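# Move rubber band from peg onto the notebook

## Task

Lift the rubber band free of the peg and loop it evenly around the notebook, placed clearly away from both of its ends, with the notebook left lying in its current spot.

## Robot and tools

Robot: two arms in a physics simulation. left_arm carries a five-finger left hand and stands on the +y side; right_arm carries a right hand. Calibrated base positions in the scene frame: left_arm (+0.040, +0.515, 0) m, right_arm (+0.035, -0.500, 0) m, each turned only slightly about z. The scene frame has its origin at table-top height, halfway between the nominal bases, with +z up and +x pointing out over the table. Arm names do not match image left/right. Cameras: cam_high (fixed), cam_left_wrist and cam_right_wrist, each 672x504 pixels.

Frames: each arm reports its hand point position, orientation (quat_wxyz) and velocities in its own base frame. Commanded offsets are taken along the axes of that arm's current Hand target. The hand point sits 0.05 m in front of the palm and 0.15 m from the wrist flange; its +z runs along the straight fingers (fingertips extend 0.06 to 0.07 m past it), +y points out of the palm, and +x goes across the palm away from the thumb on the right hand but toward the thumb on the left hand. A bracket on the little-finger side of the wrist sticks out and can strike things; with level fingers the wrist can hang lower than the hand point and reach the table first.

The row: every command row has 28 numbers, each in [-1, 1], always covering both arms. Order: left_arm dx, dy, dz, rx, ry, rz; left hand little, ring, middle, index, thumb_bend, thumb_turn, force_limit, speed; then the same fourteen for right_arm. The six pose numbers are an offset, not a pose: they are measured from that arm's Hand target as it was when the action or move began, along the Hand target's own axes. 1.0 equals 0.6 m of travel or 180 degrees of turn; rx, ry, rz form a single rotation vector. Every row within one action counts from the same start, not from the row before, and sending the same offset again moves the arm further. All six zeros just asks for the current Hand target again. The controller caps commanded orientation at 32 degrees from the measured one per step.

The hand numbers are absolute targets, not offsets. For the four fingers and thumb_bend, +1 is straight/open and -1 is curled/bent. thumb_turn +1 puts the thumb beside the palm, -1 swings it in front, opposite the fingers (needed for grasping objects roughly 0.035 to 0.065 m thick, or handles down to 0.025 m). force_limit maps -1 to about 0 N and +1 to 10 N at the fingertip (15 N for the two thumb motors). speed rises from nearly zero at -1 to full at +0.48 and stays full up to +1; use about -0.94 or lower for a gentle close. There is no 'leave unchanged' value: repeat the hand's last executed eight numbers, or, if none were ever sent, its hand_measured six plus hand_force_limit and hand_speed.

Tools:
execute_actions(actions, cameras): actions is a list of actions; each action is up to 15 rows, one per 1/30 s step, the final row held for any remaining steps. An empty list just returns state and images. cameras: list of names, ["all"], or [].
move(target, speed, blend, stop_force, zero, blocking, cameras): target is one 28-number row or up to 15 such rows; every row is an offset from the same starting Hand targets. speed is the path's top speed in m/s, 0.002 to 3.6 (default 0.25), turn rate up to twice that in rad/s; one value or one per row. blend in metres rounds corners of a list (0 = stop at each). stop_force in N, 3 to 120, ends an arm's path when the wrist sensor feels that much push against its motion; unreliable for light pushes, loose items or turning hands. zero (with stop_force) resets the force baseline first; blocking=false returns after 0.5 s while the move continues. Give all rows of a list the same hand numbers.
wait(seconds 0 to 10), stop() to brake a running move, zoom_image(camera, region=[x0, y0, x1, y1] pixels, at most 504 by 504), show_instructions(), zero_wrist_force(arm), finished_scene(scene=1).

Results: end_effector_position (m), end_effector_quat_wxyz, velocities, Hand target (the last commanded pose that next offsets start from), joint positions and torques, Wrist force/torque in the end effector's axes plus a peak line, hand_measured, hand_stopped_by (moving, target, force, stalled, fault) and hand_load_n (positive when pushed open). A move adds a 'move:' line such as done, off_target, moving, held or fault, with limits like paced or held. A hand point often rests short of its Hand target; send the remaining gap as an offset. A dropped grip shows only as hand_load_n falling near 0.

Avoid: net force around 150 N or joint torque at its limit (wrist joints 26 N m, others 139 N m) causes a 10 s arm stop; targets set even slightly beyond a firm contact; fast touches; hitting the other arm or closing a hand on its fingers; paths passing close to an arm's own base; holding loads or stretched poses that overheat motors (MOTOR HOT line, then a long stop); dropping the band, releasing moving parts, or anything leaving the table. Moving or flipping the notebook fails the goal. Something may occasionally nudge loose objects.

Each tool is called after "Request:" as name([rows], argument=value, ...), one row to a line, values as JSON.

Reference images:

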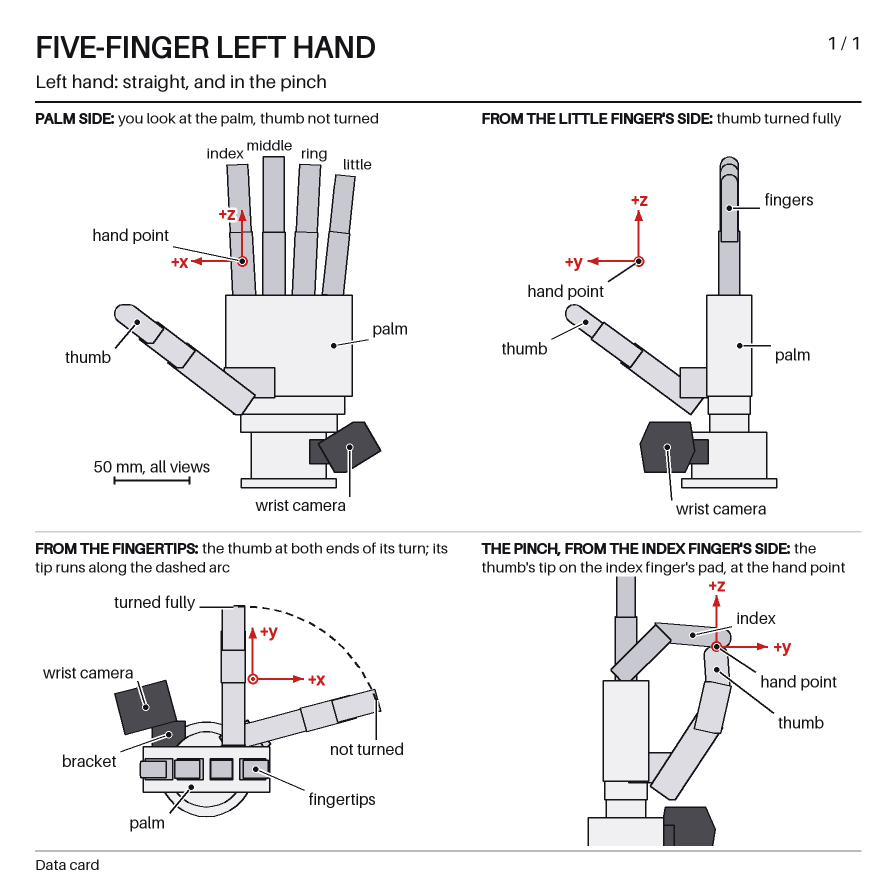

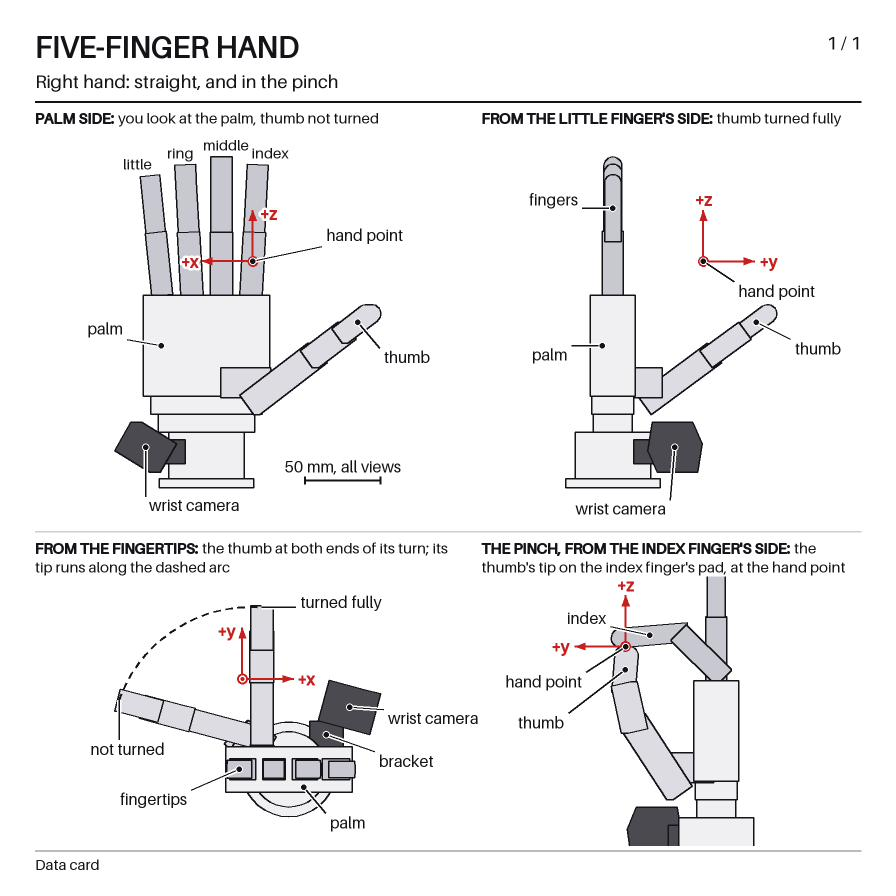

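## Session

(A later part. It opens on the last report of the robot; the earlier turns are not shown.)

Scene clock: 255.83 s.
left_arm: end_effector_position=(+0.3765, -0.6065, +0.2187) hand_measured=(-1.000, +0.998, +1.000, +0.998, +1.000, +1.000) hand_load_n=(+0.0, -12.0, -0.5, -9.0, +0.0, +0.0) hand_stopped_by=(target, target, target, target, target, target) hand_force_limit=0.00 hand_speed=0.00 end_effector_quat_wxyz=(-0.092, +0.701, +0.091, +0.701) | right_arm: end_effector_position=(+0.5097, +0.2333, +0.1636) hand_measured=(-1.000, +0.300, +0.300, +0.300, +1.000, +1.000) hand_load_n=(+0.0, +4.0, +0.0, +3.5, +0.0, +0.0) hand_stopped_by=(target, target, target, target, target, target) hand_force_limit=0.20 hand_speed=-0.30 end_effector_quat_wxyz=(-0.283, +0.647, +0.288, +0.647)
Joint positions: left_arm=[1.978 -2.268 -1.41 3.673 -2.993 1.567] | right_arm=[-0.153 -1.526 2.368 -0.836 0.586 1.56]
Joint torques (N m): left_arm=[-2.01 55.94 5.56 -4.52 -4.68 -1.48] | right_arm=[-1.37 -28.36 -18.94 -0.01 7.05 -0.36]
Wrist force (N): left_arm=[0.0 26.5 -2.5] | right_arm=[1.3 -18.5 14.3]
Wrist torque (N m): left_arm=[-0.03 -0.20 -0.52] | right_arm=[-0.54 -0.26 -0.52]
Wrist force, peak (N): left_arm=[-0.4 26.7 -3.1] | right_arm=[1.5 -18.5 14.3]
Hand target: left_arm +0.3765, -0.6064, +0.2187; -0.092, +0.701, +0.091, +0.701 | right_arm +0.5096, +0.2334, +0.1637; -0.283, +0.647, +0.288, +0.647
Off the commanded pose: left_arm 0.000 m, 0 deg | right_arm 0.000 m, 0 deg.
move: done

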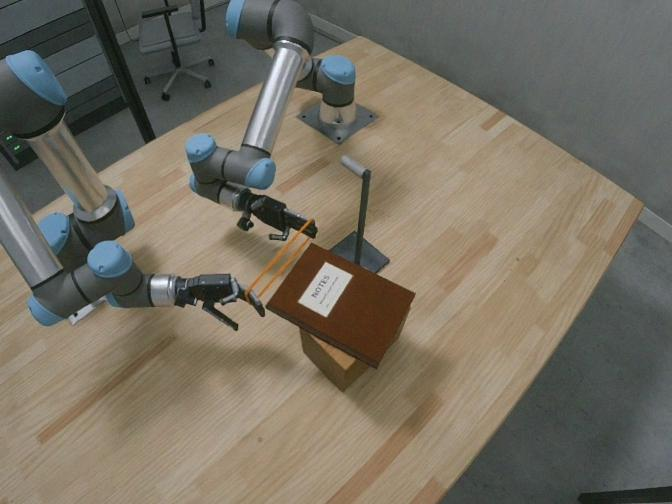

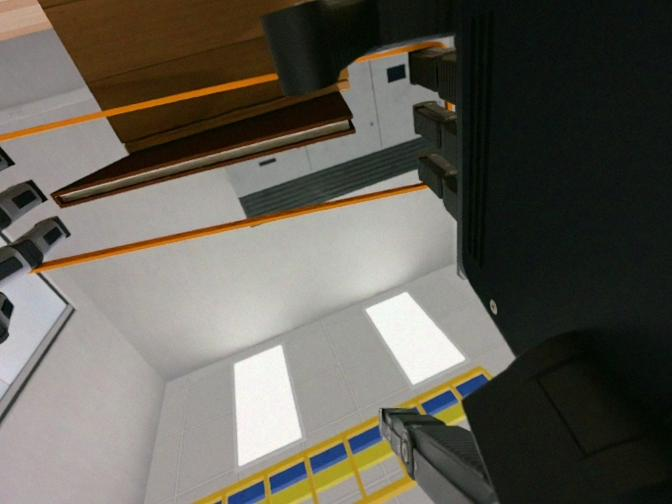

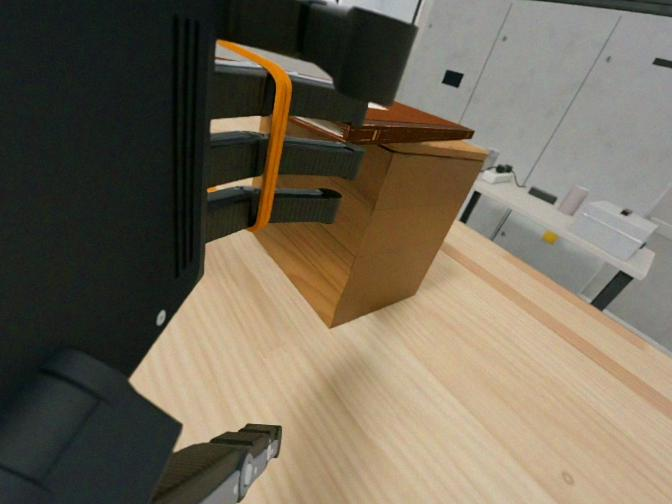

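Request:
move(target=[0,0.0333,-0.05,0,0,0,-1,1,1,1,1,1,0,0,0,-0.055,-0.0242,0.03,0,0,-1,0.3,0.3,0.3,1,1,0.2,-0.3], speed=0.06, cameras=["all"])

Request:
zoom_image(camera="cam_high", region=[225, 195, 345, 325])

Request:
zoom_image(camera="cam_right_wrist", region=[200, 40, 440, 260])

Request:
zoom_image(camera="cam_left_wrist", region=[0, 0, 480, 300])

Scene clock: 276.47 s.
left_arm: end_effector_position=(+0.3526, -0.6335, +0.2187) hand_measured=(-1.000, +0.998, +1.000, +0.998, +1.000, +1.000) hand_load_n=(+0.0, -8.0, +0.0, -6.0, +0.0, -0.5) hand_stopped_by=(target, target, target, target, target, target) hand_force_limit=0.00 hand_speed=0.00 end_effector_quat_wxyz=(-0.092, +0.701, +0.091, +0.701) | right_arm: end_effector_position=(+0.4755, +0.2448, +0.1635) hand_measured=(-1.000, +0.300, +0.300, +0.300, +1.000, +1.000) hand_load_n=(+0.0, +2.5, +0.0, +2.5, +0.0, +0.0) hand_stopped_by=(target, target, target, target, target, target) hand_force_limit=0.20 hand_speed=-0.30 end_effector_quat_wxyz=(-0.313, +0.633, +0.318, +0.632)
Joint positions: left_arm=[1.926 -2.317 -1.321 3.631 -3.045 1.565] | right_arm=[-0.195 -1.58 2.424 -0.835 0.45 1.558]
Joint torques (N m): left_arm=[10.88 57.33 8.95 -3.38 -2.49 -0.81] | right_arm=[5.24 -3.78 -24.91 -0.63 3.96 -0.85]
Wrist force (N): left_arm=[0.0 18.6 -2.7] | right_arm=[1.0 -11.0 10.9]
Wrist torque (N m): left_arm=[0.20 -0.19 -0.32] | right_arm=[-0.36 -0.24 -0.36]
Wrist force, peak (N): left_arm=[-0.4 26.7 -2.8] | right_arm=[1.5 -18.6 14.3]
Hand target: left_arm +0.3526, -0.6334, +0.2187; -0.092, +0.701, +0.091, +0.701 | right_arm +0.4755, +0.2449, +0.1635; -0.314, +0.633, +0.318, +0.632
Off the commanded pose: left_arm 0.000 m, 0 deg | right_arm 0.000 m, 0 deg.
move: done

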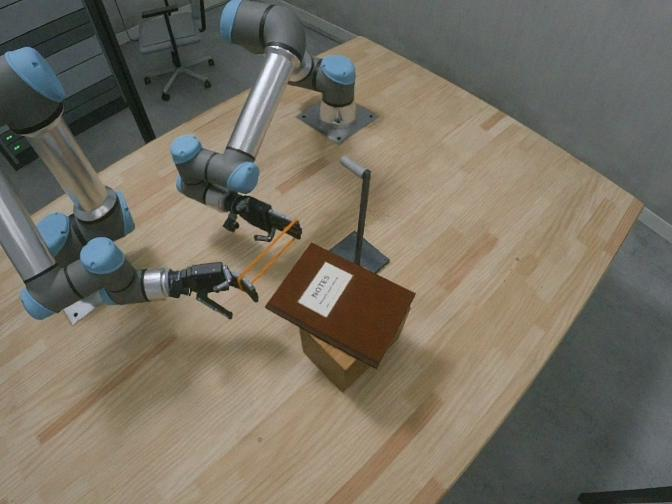

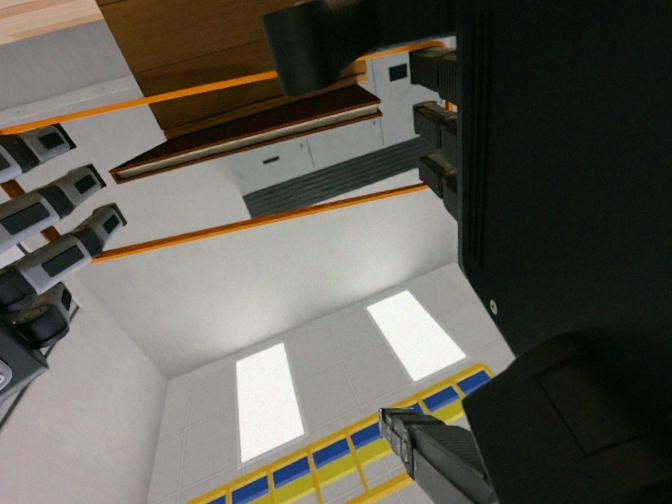

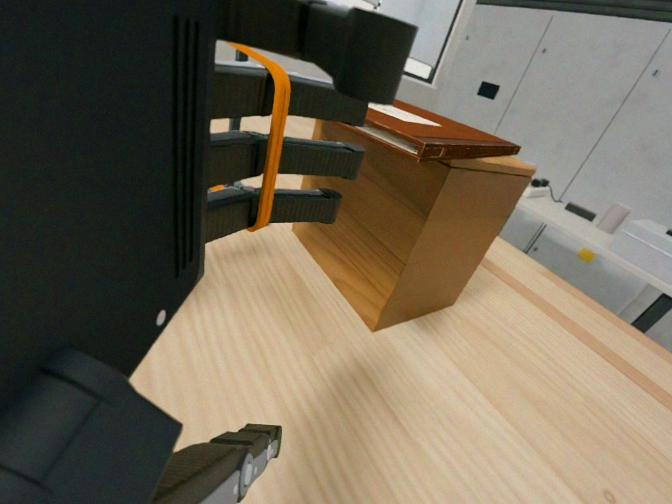

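Scaled by 3.877 from the camera's 672x504 image, which has a finer 960x720 frame.

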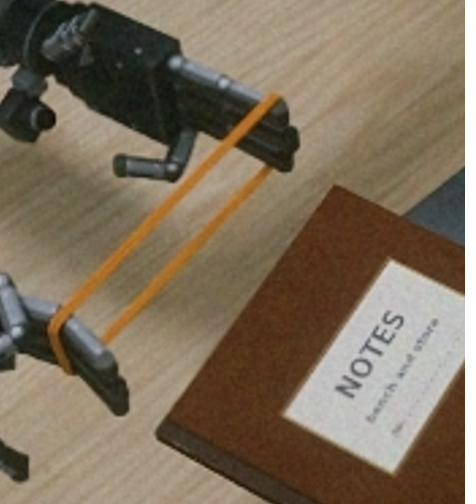

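Scaled by 2.100 from the camera's 672x504 image, which has a finer 960x720 frame.

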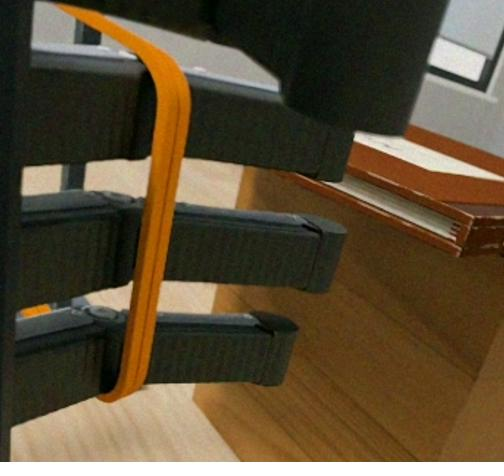

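Scaled by 1.050 from the camera's 672x504 image, which has a finer 960x720 frame.

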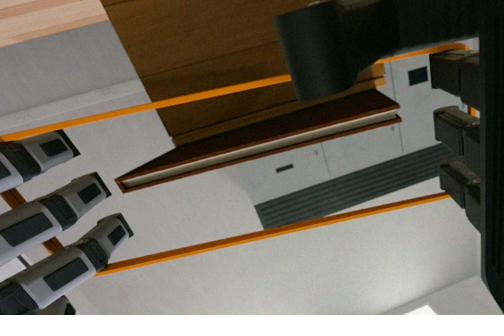

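Request:
move([
  [-0.0095,0.0417,0,0,0,0,-1,1,1,1,1,1,0,0,0.0142,-0.0396,0.0304,0,0,0,-1,0.3,0.3,0.3,1,1,0.2,-0.3],
  [-0.0095,0.0417,0.03,0,0,0,-1,1,1,1,1,1,0,0,0.0142,-0.0396,0.0304,0,0,0,-1,0.3,0.3,0.3,1,1,0.2,-0.3],
], speed=0.06, cameras=["all"])

Request:
zoom_image(camera="cam_high", region=[225, 195, 345, 325])

Request:
zoom_image(camera="cam_left_wrist", region=[0, 0, 480, 300])

Scene clock: 291.03 s.
left_arm: end_effector_position=(+0.3765, -0.6530, +0.2130) hand_measured=(-1.000, +1.000, +1.000, +1.000, +1.000, +1.000) hand_load_n=(+0.0, -2.5, +0.0, -2.0, +0.0, +0.0) hand_stopped_by=(target, target, target, target, target, target) hand_force_limit=0.00 hand_speed=0.00 end_effector_quat_wxyz=(-0.092, +0.701, +0.091, +0.701) end_effector_velocity=(-0.003, +0.000, +0.000) end_effector_angular_velocity=(+0.003, +0.001, +0.003) | right_arm: end_effector_position=(+0.4674, +0.2738, +0.1718) hand_measured=(-1.000, +0.300, +0.300, +0.300, +1.000, +1.000) hand_load_n=(+0.0, +1.0, +0.0, +1.0, +0.0, +0.0) hand_stopped_by=(target, target, target, target, target, target) hand_force_limit=0.20 hand_speed=-0.30 end_effector_quat_wxyz=(-0.314, +0.633, +0.318, +0.632)
Joint positions: left_arm=[1.95 -2.375 -1.231 3.599 -3.021 1.566] | right_arm=[-0.088 -1.597 2.408 -0.804 0.557 1.559]
Joint velocities: left_arm=[-0.005 0 0 0.001 -0.008 0.004] | right_arm=[within noise]
Joint torques (N m): left_arm=[-9.9 53.49 17.9 2.67 -3.72 1.33] | right_arm=[0.43 -4.54 -4.34 -2.29 2.58 -1.79]
Wrist force (N): left_arm=[1.0 8.0 -1.8] | right_arm=[0.4 -4.7 5.4]
Wrist torque (N m): left_arm=[0.32 -0.08 -0.07] | right_arm=[-0.25 -0.17 -0.38]
Wrist force, peak (N): left_arm=[0.0 19.0 -2.9] | right_arm=[1.5 -11.2 11.3]
Hand target: left_arm +0.3764, -0.6530, +0.2130; -0.092, +0.701, +0.091, +0.701 | right_arm +0.4674, +0.2738, +0.1718; -0.314, +0.633, +0.318, +0.632
Off the commanded pose: left_arm 0.000 m, 0 deg | right_arm 0.000 m, 0 deg.
move: done

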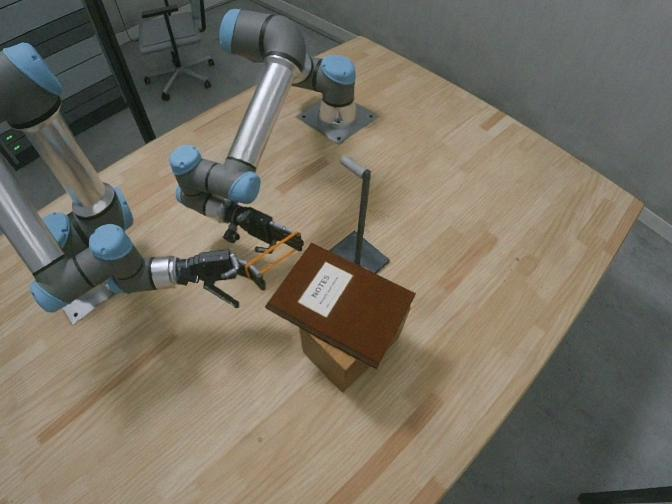

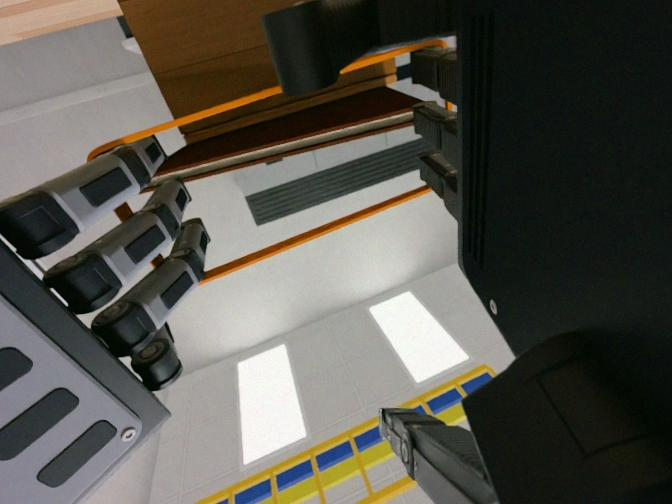

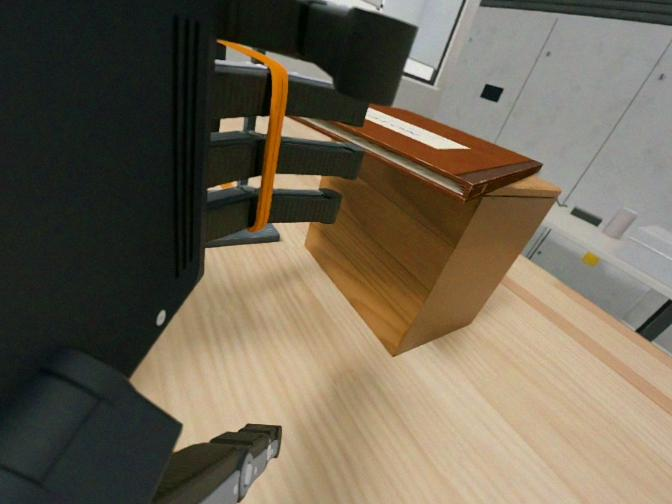

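Scaled by 3.877 from the camera's 672x504 image, which has a finer 960x720 frame.

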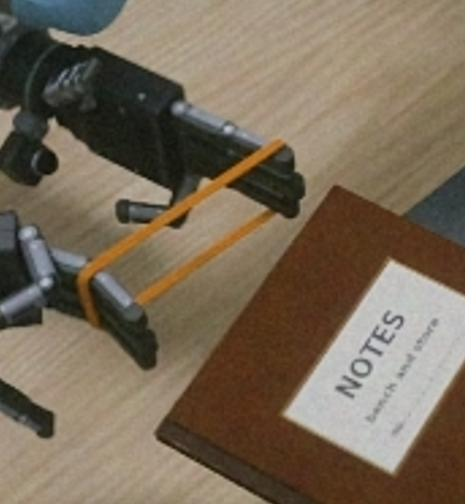

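Scaled by 1.050 from the camera's 672x504 image, which has a finer 960x720 frame.

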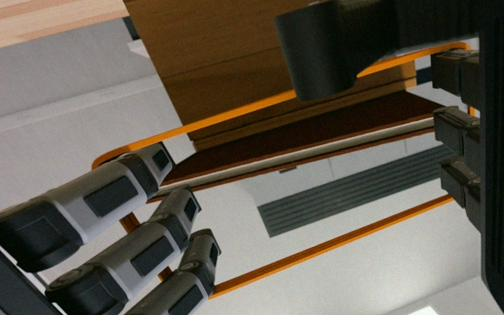

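Request:
move([
  [0,0.02,0,0,0,0,-1,1,1,1,1,1,0,0,0,-0.0145,0.0112,0,0,0,-1,0.3,0.3,0.3,1,1,0.2,-0.3],
  [0,0.02,0.02,0,0,0,-1,1,1,1,1,1,0,0,0,-0.0145,0.0112,0,0,0,-1,0.3,0.3,0.3,1,1,0.2,-0.3],
], speed=0.06, cameras=["all"])

Request:
zoom_image(camera="cam_high", region=[225, 195, 345, 325])

Scene clock: 295.07 s.
left_arm: end_effector_position=(+0.3911, -0.6615, +0.2129) hand_measured=(-1.000, +1.000, +1.000, +1.000, +1.000, +1.000) hand_load_n=(+0.0, -1.5, +0.0, -1.0, +0.0, +0.0) hand_stopped_by=(target, target, target, target, target, target) hand_force_limit=0.00 hand_speed=0.00 end_effector_quat_wxyz=(-0.092, +0.701, +0.091, +0.701) | right_arm: end_effector_position=(+0.4645, +0.2844, +0.1718) hand_measured=(-1.000, +0.300, +0.300, +0.300, +1.000, +1.000) hand_load_n=(+0.0, +0.0, +0.0, +0.0, +0.0, +0.0) hand_stopped_by=(target, target, target, target, target, target) hand_force_limit=0.20 hand_speed=-0.30 end_effector_quat_wxyz=(-0.314, +0.633, +0.318, +0.632)
Joint positions: left_arm=[1.966 -2.4 -1.183 3.577 -3.006 1.567] | right_arm=[-0.048 -1.593 2.405 -0.805 0.597 1.56]
Joint torques (N m): left_arm=[-7.05 58.09 15.6 3.1 -2.76 1.47] | right_arm=[-10.55 -21.84 -8.85 -1.42 -1.62 1.12]
Wrist force (N): left_arm=[0.7 5.0 -1.7] | right_arm=[0.3 -2.9 3.0]
Wrist torque (N m): left_arm=[0.36 -0.09 -0.02] | right_arm=[-0.18 -0.14 -0.32]
Wrist force, peak (N): left_arm=[0.9 8.4 -2.1] | right_arm=[0.4 -5.1 5.4]
Hand target: left_arm +0.3911, -0.6615, +0.2129; -0.092, +0.701, +0.091, +0.701 | right_arm +0.4645, +0.2844, +0.1718; -0.314, +0.633, +0.318, +0.632
Off the commanded pose: left_arm 0.000 m, 0 deg | right_arm 0.000 m, 0 deg.
move: done

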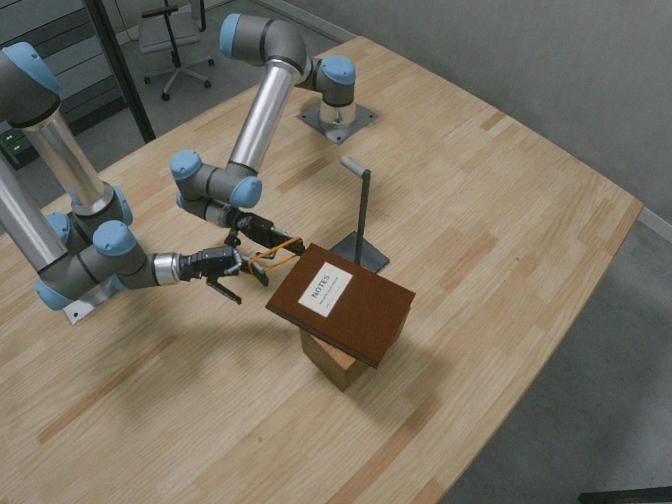

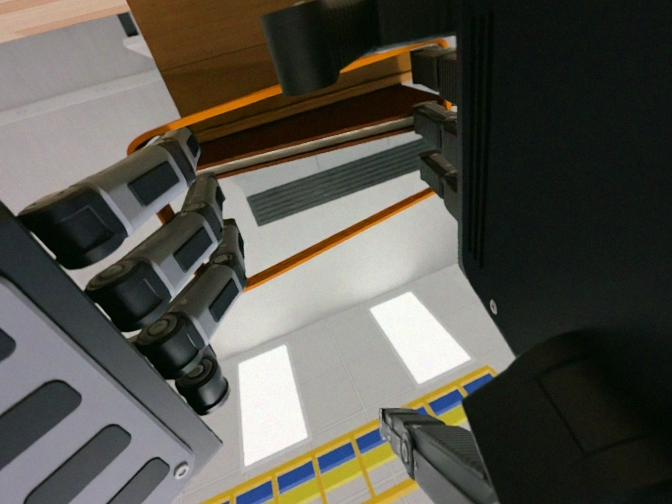

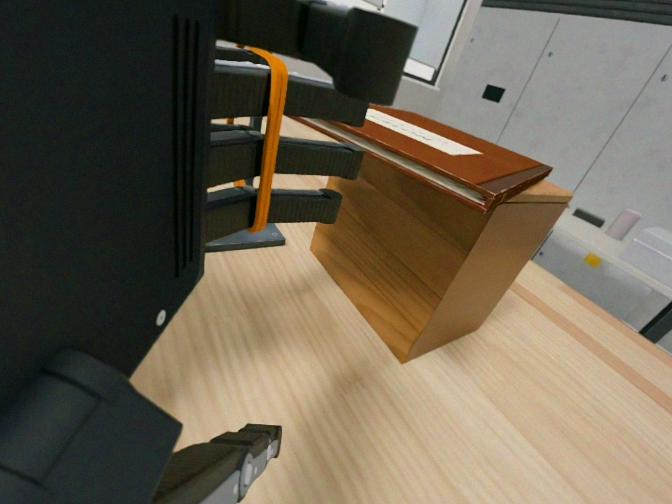

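Scaled by 3.877 from the camera's 672x504 image, which has a finer 960x720 frame.

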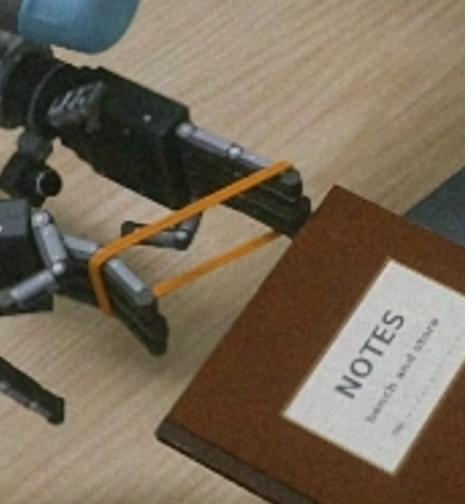

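Request:
move(target=[0,-0.0617,-0.0517,0,0,0,-1,1,1,1,1,1,0,0,0,0.1275,-0.0707,0,0,0,-1,0.3,0.3,0.3,1,1,0.2,-0.3], speed=0.07, cameras=["all"])

Request:
zoom_image(camera="cam_high", region=[225, 195, 345, 325])

Request:
zoom_image(camera="cam_right_wrist", region=[200, 40, 440, 260])

Request:
zoom_image(camera="cam_left_wrist", region=[260, 20, 480, 220])

Scene clock: 300.27 s.
left_arm: end_effector_position=(+0.3516, -0.6337, +0.2131) hand_measured=(-1.000, +0.998, +1.000, +0.998, +1.000, +1.000) hand_load_n=(+0.0, -12.5, +0.0, -10.0, +0.0, +0.0) hand_stopped_by=(target, target, target, target, target, target) hand_force_limit=0.00 hand_speed=0.00 end_effector_quat_wxyz=(-0.092, +0.701, +0.091, +0.701) | right_arm: end_effector_position=(+0.5002, +0.2045, +0.1723) hand_measured=(-1.000, +0.300, +0.300, +0.300, +1.000, +1.000) hand_load_n=(+0.0, +4.0, +0.0, +3.5, +0.0, +0.0) hand_stopped_by=(target, target, target, target, target, target) hand_force_limit=0.20 hand_speed=-0.30 end_effector_quat_wxyz=(-0.314, +0.633, +0.318, +0.632)
Joint positions: left_arm=[1.925 -2.324 -1.325 3.641 -3.047 1.565] | right_arm=[-0.319 -1.56 2.37 -0.798 0.326 1.554]
Joint torques (N m): left_arm=[11.99 40.67 21.01 0.71 -4.97 0.74] | right_arm=[-11.09 -28.86 -6.58 -1.48 5.63 -1.66]
Wrist force (N): left_arm=[0.6 27.7 -1.9] | right_arm=[-0.2 -18.9 15.4]
Wrist torque (N m): left_arm=[-0.13 -0.06 -0.60] | right_arm=[-0.58 -0.35 -0.54]
Wrist force, peak (N): left_arm=[0.9 27.7 -1.9] | right_arm=[0.3 -19.0 15.6]
Hand target: left_arm +0.3516, -0.6337, +0.2130; -0.092, +0.701, +0.091, +0.701 | right_arm +0.5002, +0.2045, +0.1723; -0.314, +0.633, +0.318, +0.632
Off the commanded pose: left_arm 0.000 m, 0 deg | right_arm 0.000 m, 0 deg.
move: done

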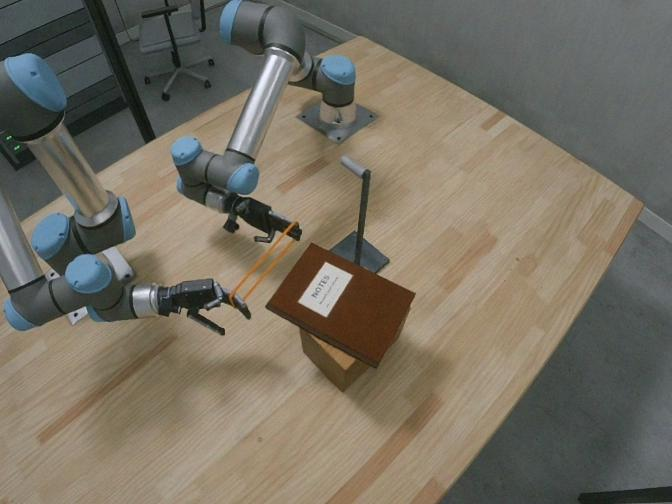

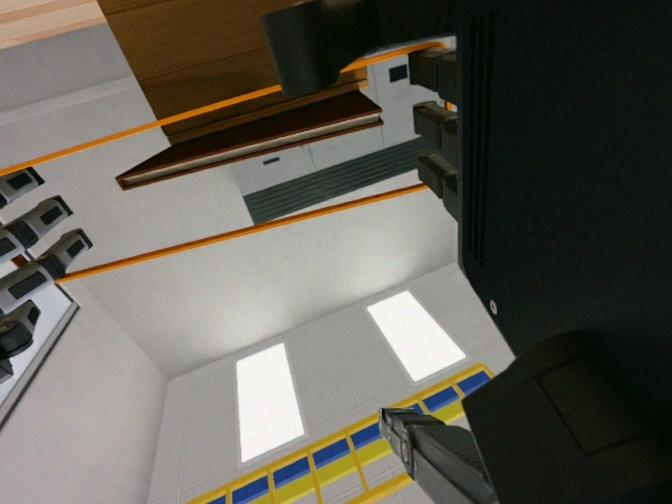

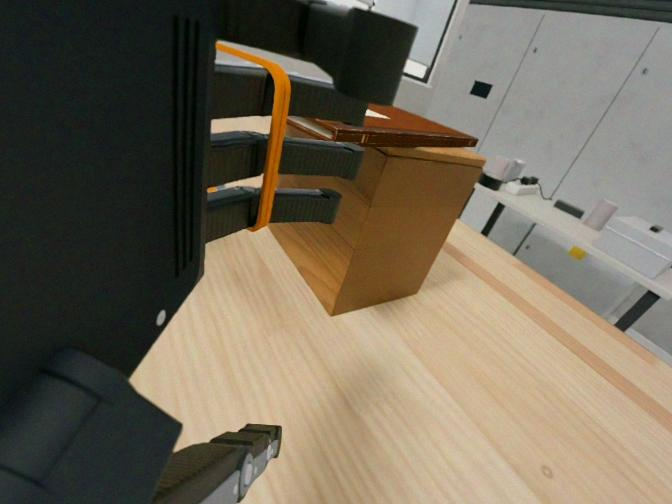

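Scaled by 3.877 from the camera's 672x504 image, which has a finer 960x720 frame.

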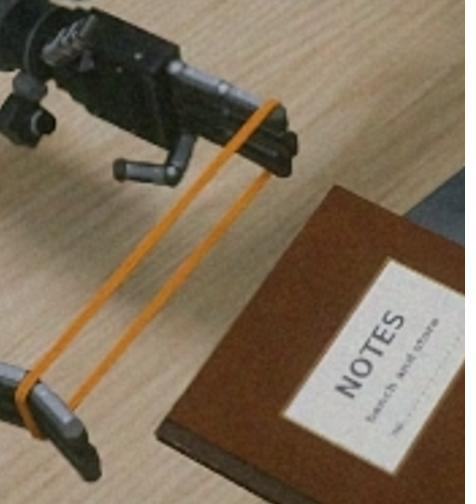

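Scaled by 2.100 from the camera's 672x504 image, which has a finer 960x720 frame.

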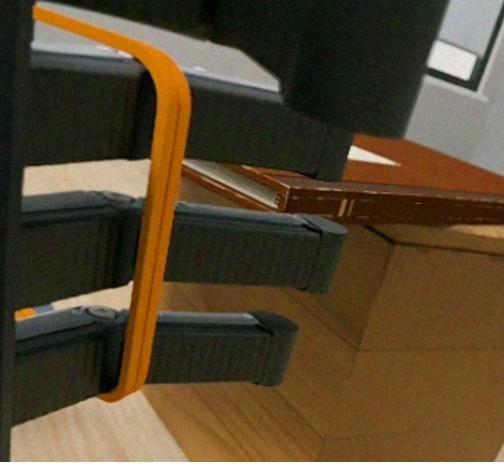

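Scaled by 2.291 from the camera's 672x504 image, which has a finer 960x720 frame.

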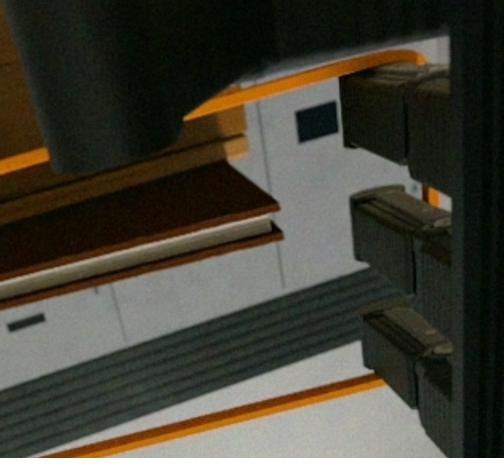

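Request:
move(target=[0,0,0.0833,0,0,0,-1,1,1,1,1,1,0,0,0,0.0703,0.0615,0,0,0,-1,0.3,0.3,0.3,1,1,0.2,-0.3], speed=0.05, cameras=["all"])

Request:
zoom_image(camera="cam_high", region=[225, 195, 385, 385])

Request:
zoom_image(camera="cam_right_wrist", region=[200, 40, 440, 260])

Request:
zoom_image(camera="cam_left_wrist", region=[260, 20, 480, 220])

Scene clock: 307.30 s.
left_arm: end_effector_position=(+0.4000, -0.6209, +0.2130) hand_measured=(-1.000, +0.998, +1.000, +0.998, +1.000, +1.000) hand_load_n=(+0.0, -12.5, +0.0, -10.5, -0.5, +0.0) hand_stopped_by=(target, target, target, target, target, target) hand_force_limit=0.00 hand_speed=0.00 end_effector_quat_wxyz=(-0.092, +0.701, +0.091, +0.701) | right_arm: end_effector_position=(+0.5561, +0.2087, +0.1724) hand_measured=(-1.000, +0.300, +0.300, +0.300, +1.000, +1.000) hand_load_n=(+0.0, +5.0, +0.0, +3.5, +0.0, +0.5) hand_stopped_by=(target, target, target, target, target, target) hand_force_limit=0.20 hand_speed=-0.30 end_effector_quat_wxyz=(-0.314, +0.633, +0.318, +0.632)
Joint positions: left_arm=[2.004 -2.315 -1.341 3.652 -2.968 1.568] | right_arm=[-0.254 -1.427 2.221 -0.784 0.391 1.556]
Joint torques (N m): left_arm=[-2.09 53.33 9.81 1.02 -8.89 1.31] | right_arm=[-23.38 -34.81 -8.48 -2.53 3.35 -1.45]
Wrist force (N): left_arm=[1.4 28.3 -1.7] | right_arm=[0.3 -20.3 15.9]
Wrist torque (N m): left_arm=[-0.23 -0.08 -0.57] | right_arm=[-0.61 -0.39 -0.74]
Wrist force, peak (N): left_arm=[0.9 29.4 -1.6] | right_arm=[0.5 -20.6 16.5]
Hand target: left_arm +0.4000, -0.6209, +0.2130; -0.092, +0.701, +0.091, +0.701 | right_arm +0.5561, +0.2087, +0.1724; -0.314, +0.633, +0.318, +0.632
Off the commanded pose: left_arm 0.000 m, 0 deg | right_arm 0.000 m, 0 deg.
move: done

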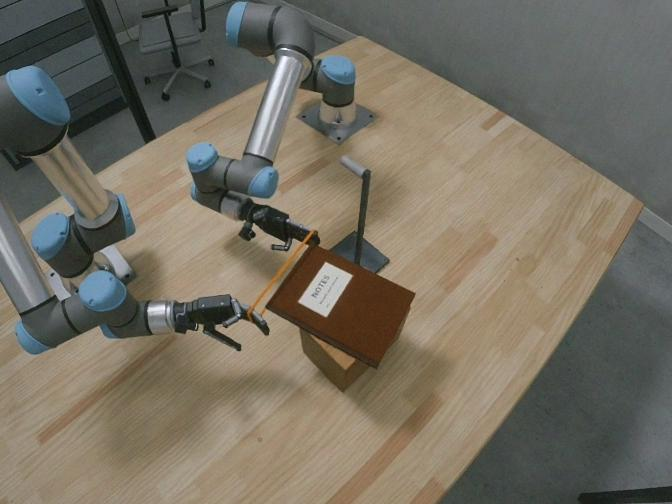

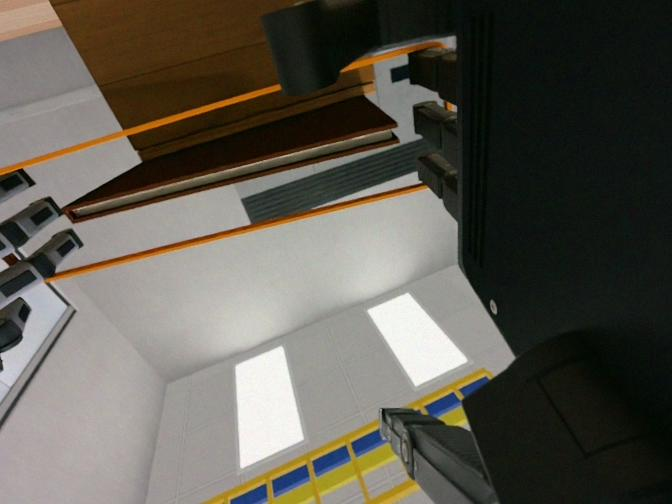

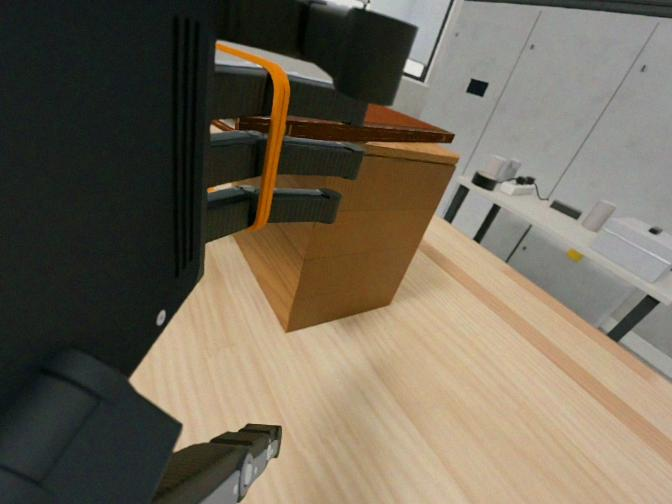

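Scaled by 2.653 from the camera's 672x504 image, which has a finer 960x720 frame.

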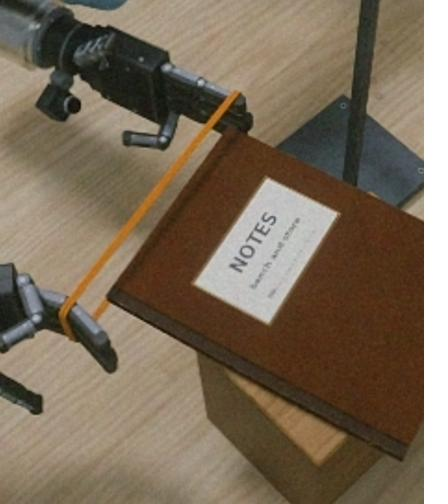

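Scaled by 2.100 from the camera's 672x504 image, which has a finer 960x720 frame.

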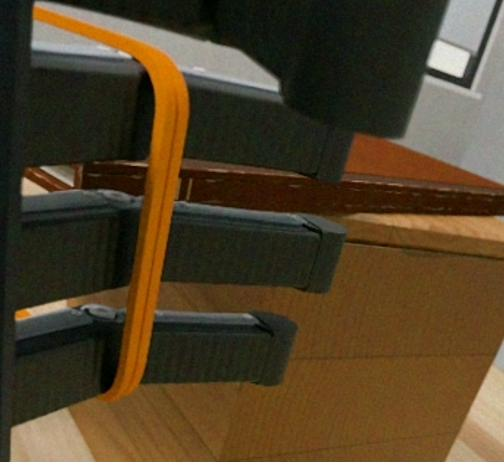

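Scaled by 2.291 from the camera's 672x504 image, which has a finer 960x720 frame.

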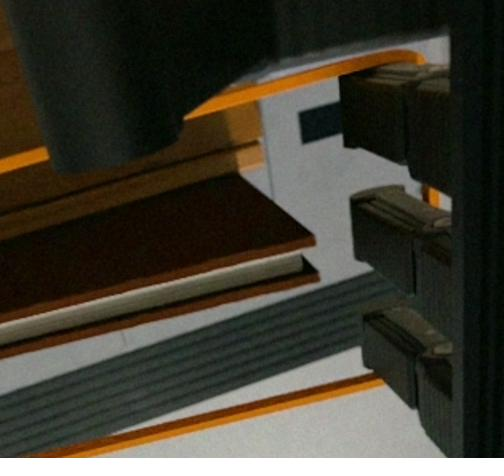

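Request:
move(target=[0,0,0.055,0,0,0,-1,1,1,1,1,1,0,0,0.0025,0.0438,0.0462,0,0,0,-1,0.3,0.3,0.3,1,1,0.2,-0.3], speed=0.04, cameras=["all"])

Request:
zoom_image(camera="cam_high", region=[225, 195, 385, 385])

Request:
zoom_image(camera="cam_right_wrist", region=[200, 40, 440, 260])

Request:
zoom_image(camera="cam_left_wrist", region=[0, 20, 480, 320])

Scene clock: 313.90 s.
left_arm: end_effector_position=(+0.4319, -0.6124, +0.2130) hand_measured=(-1.000, +0.998, +1.000, +0.998, +1.000, +1.000) hand_load_n=(+0.0, -13.0, +0.0, -11.0, +0.0, +0.0) hand_stopped_by=(target, target, target, target, target, target) hand_force_limit=0.00 hand_speed=0.00 end_effector_quat_wxyz=(-0.092, +0.701, +0.091, +0.701) | right_arm: end_effector_position=(+0.5937, +0.2151, +0.1739) hand_measured=(-1.000, +0.300, +0.300, +0.300, +1.000, +1.000) hand_load_n=(+0.0, +5.0, +0.0, +4.0, +0.0, +0.0) hand_stopped_by=(target, target, target, target, target, target) hand_force_limit=0.20 hand_speed=-0.30 end_effector_quat_wxyz=(-0.314, +0.633, +0.318, +0.632)
Joint positions: left_arm=[2.055 -2.314 -1.343 3.654 -2.917 1.569] | right_arm=[-0.212 -1.348 2.114 -0.757 0.433 1.557]
Joint torques (N m): left_arm=[-0.9 41.1 20.97 1 -9.37 1.2] | right_arm=[-23.85 -38.96 -7.32 -2.9 3.53 -1.34]
Wrist force (N): left_arm=[1.3 28.9 -0.7] | right_arm=[0.3 -21.2 15.9]
Wrist torque (N m): left_arm=[-0.35 -0.04 -0.58] | right_arm=[-0.61 -0.41 -0.77]
Wrist force, peak (N): left_arm=[1.2 29.5 -0.8] | right_arm=[0.2 -21.0 16.3]
Hand target: left_arm +0.4318, -0.6124, +0.2129; -0.092, +0.701, +0.091, +0.701 | right_arm +0.5937, +0.2150, +0.1740; -0.314, +0.633, +0.318, +0.632
Off the commanded pose: left_arm 0.000 m, 0 deg | right_arm 0.000 m, 0 deg.
move: done

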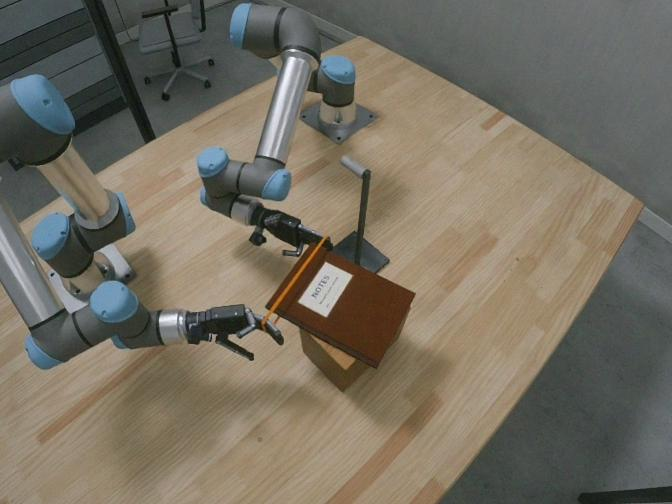

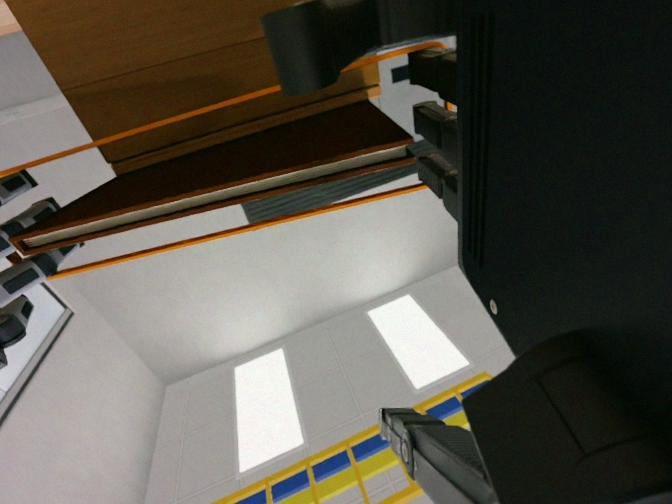

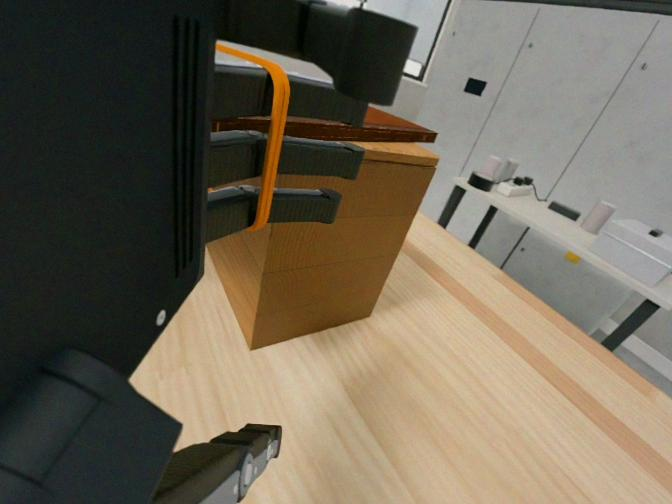

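Scaled by 2.653 from the camera's 672x504 image, which has a finer 960x720 frame.

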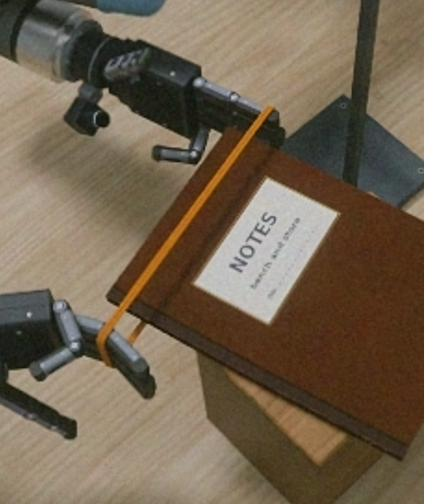

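Scaled by 2.100 from the camera's 672x504 image, which has a finer 960x720 frame.

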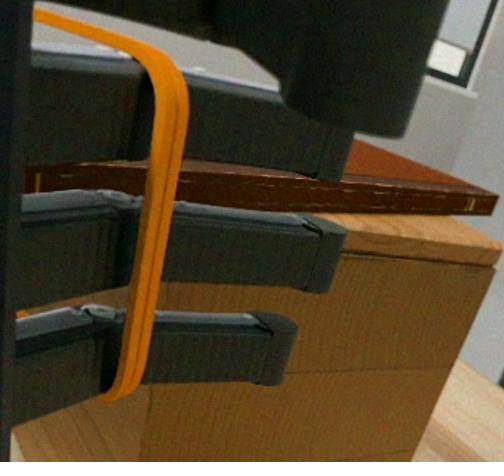

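Scaled by 1.050 from the camera's 672x504 image, which has a finer 960x720 frame.

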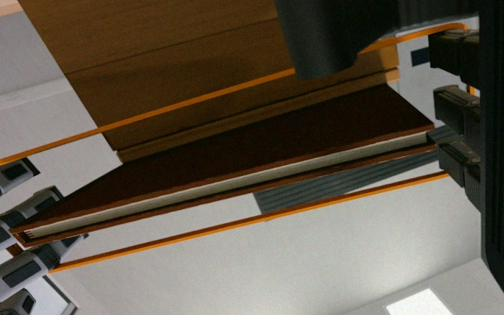

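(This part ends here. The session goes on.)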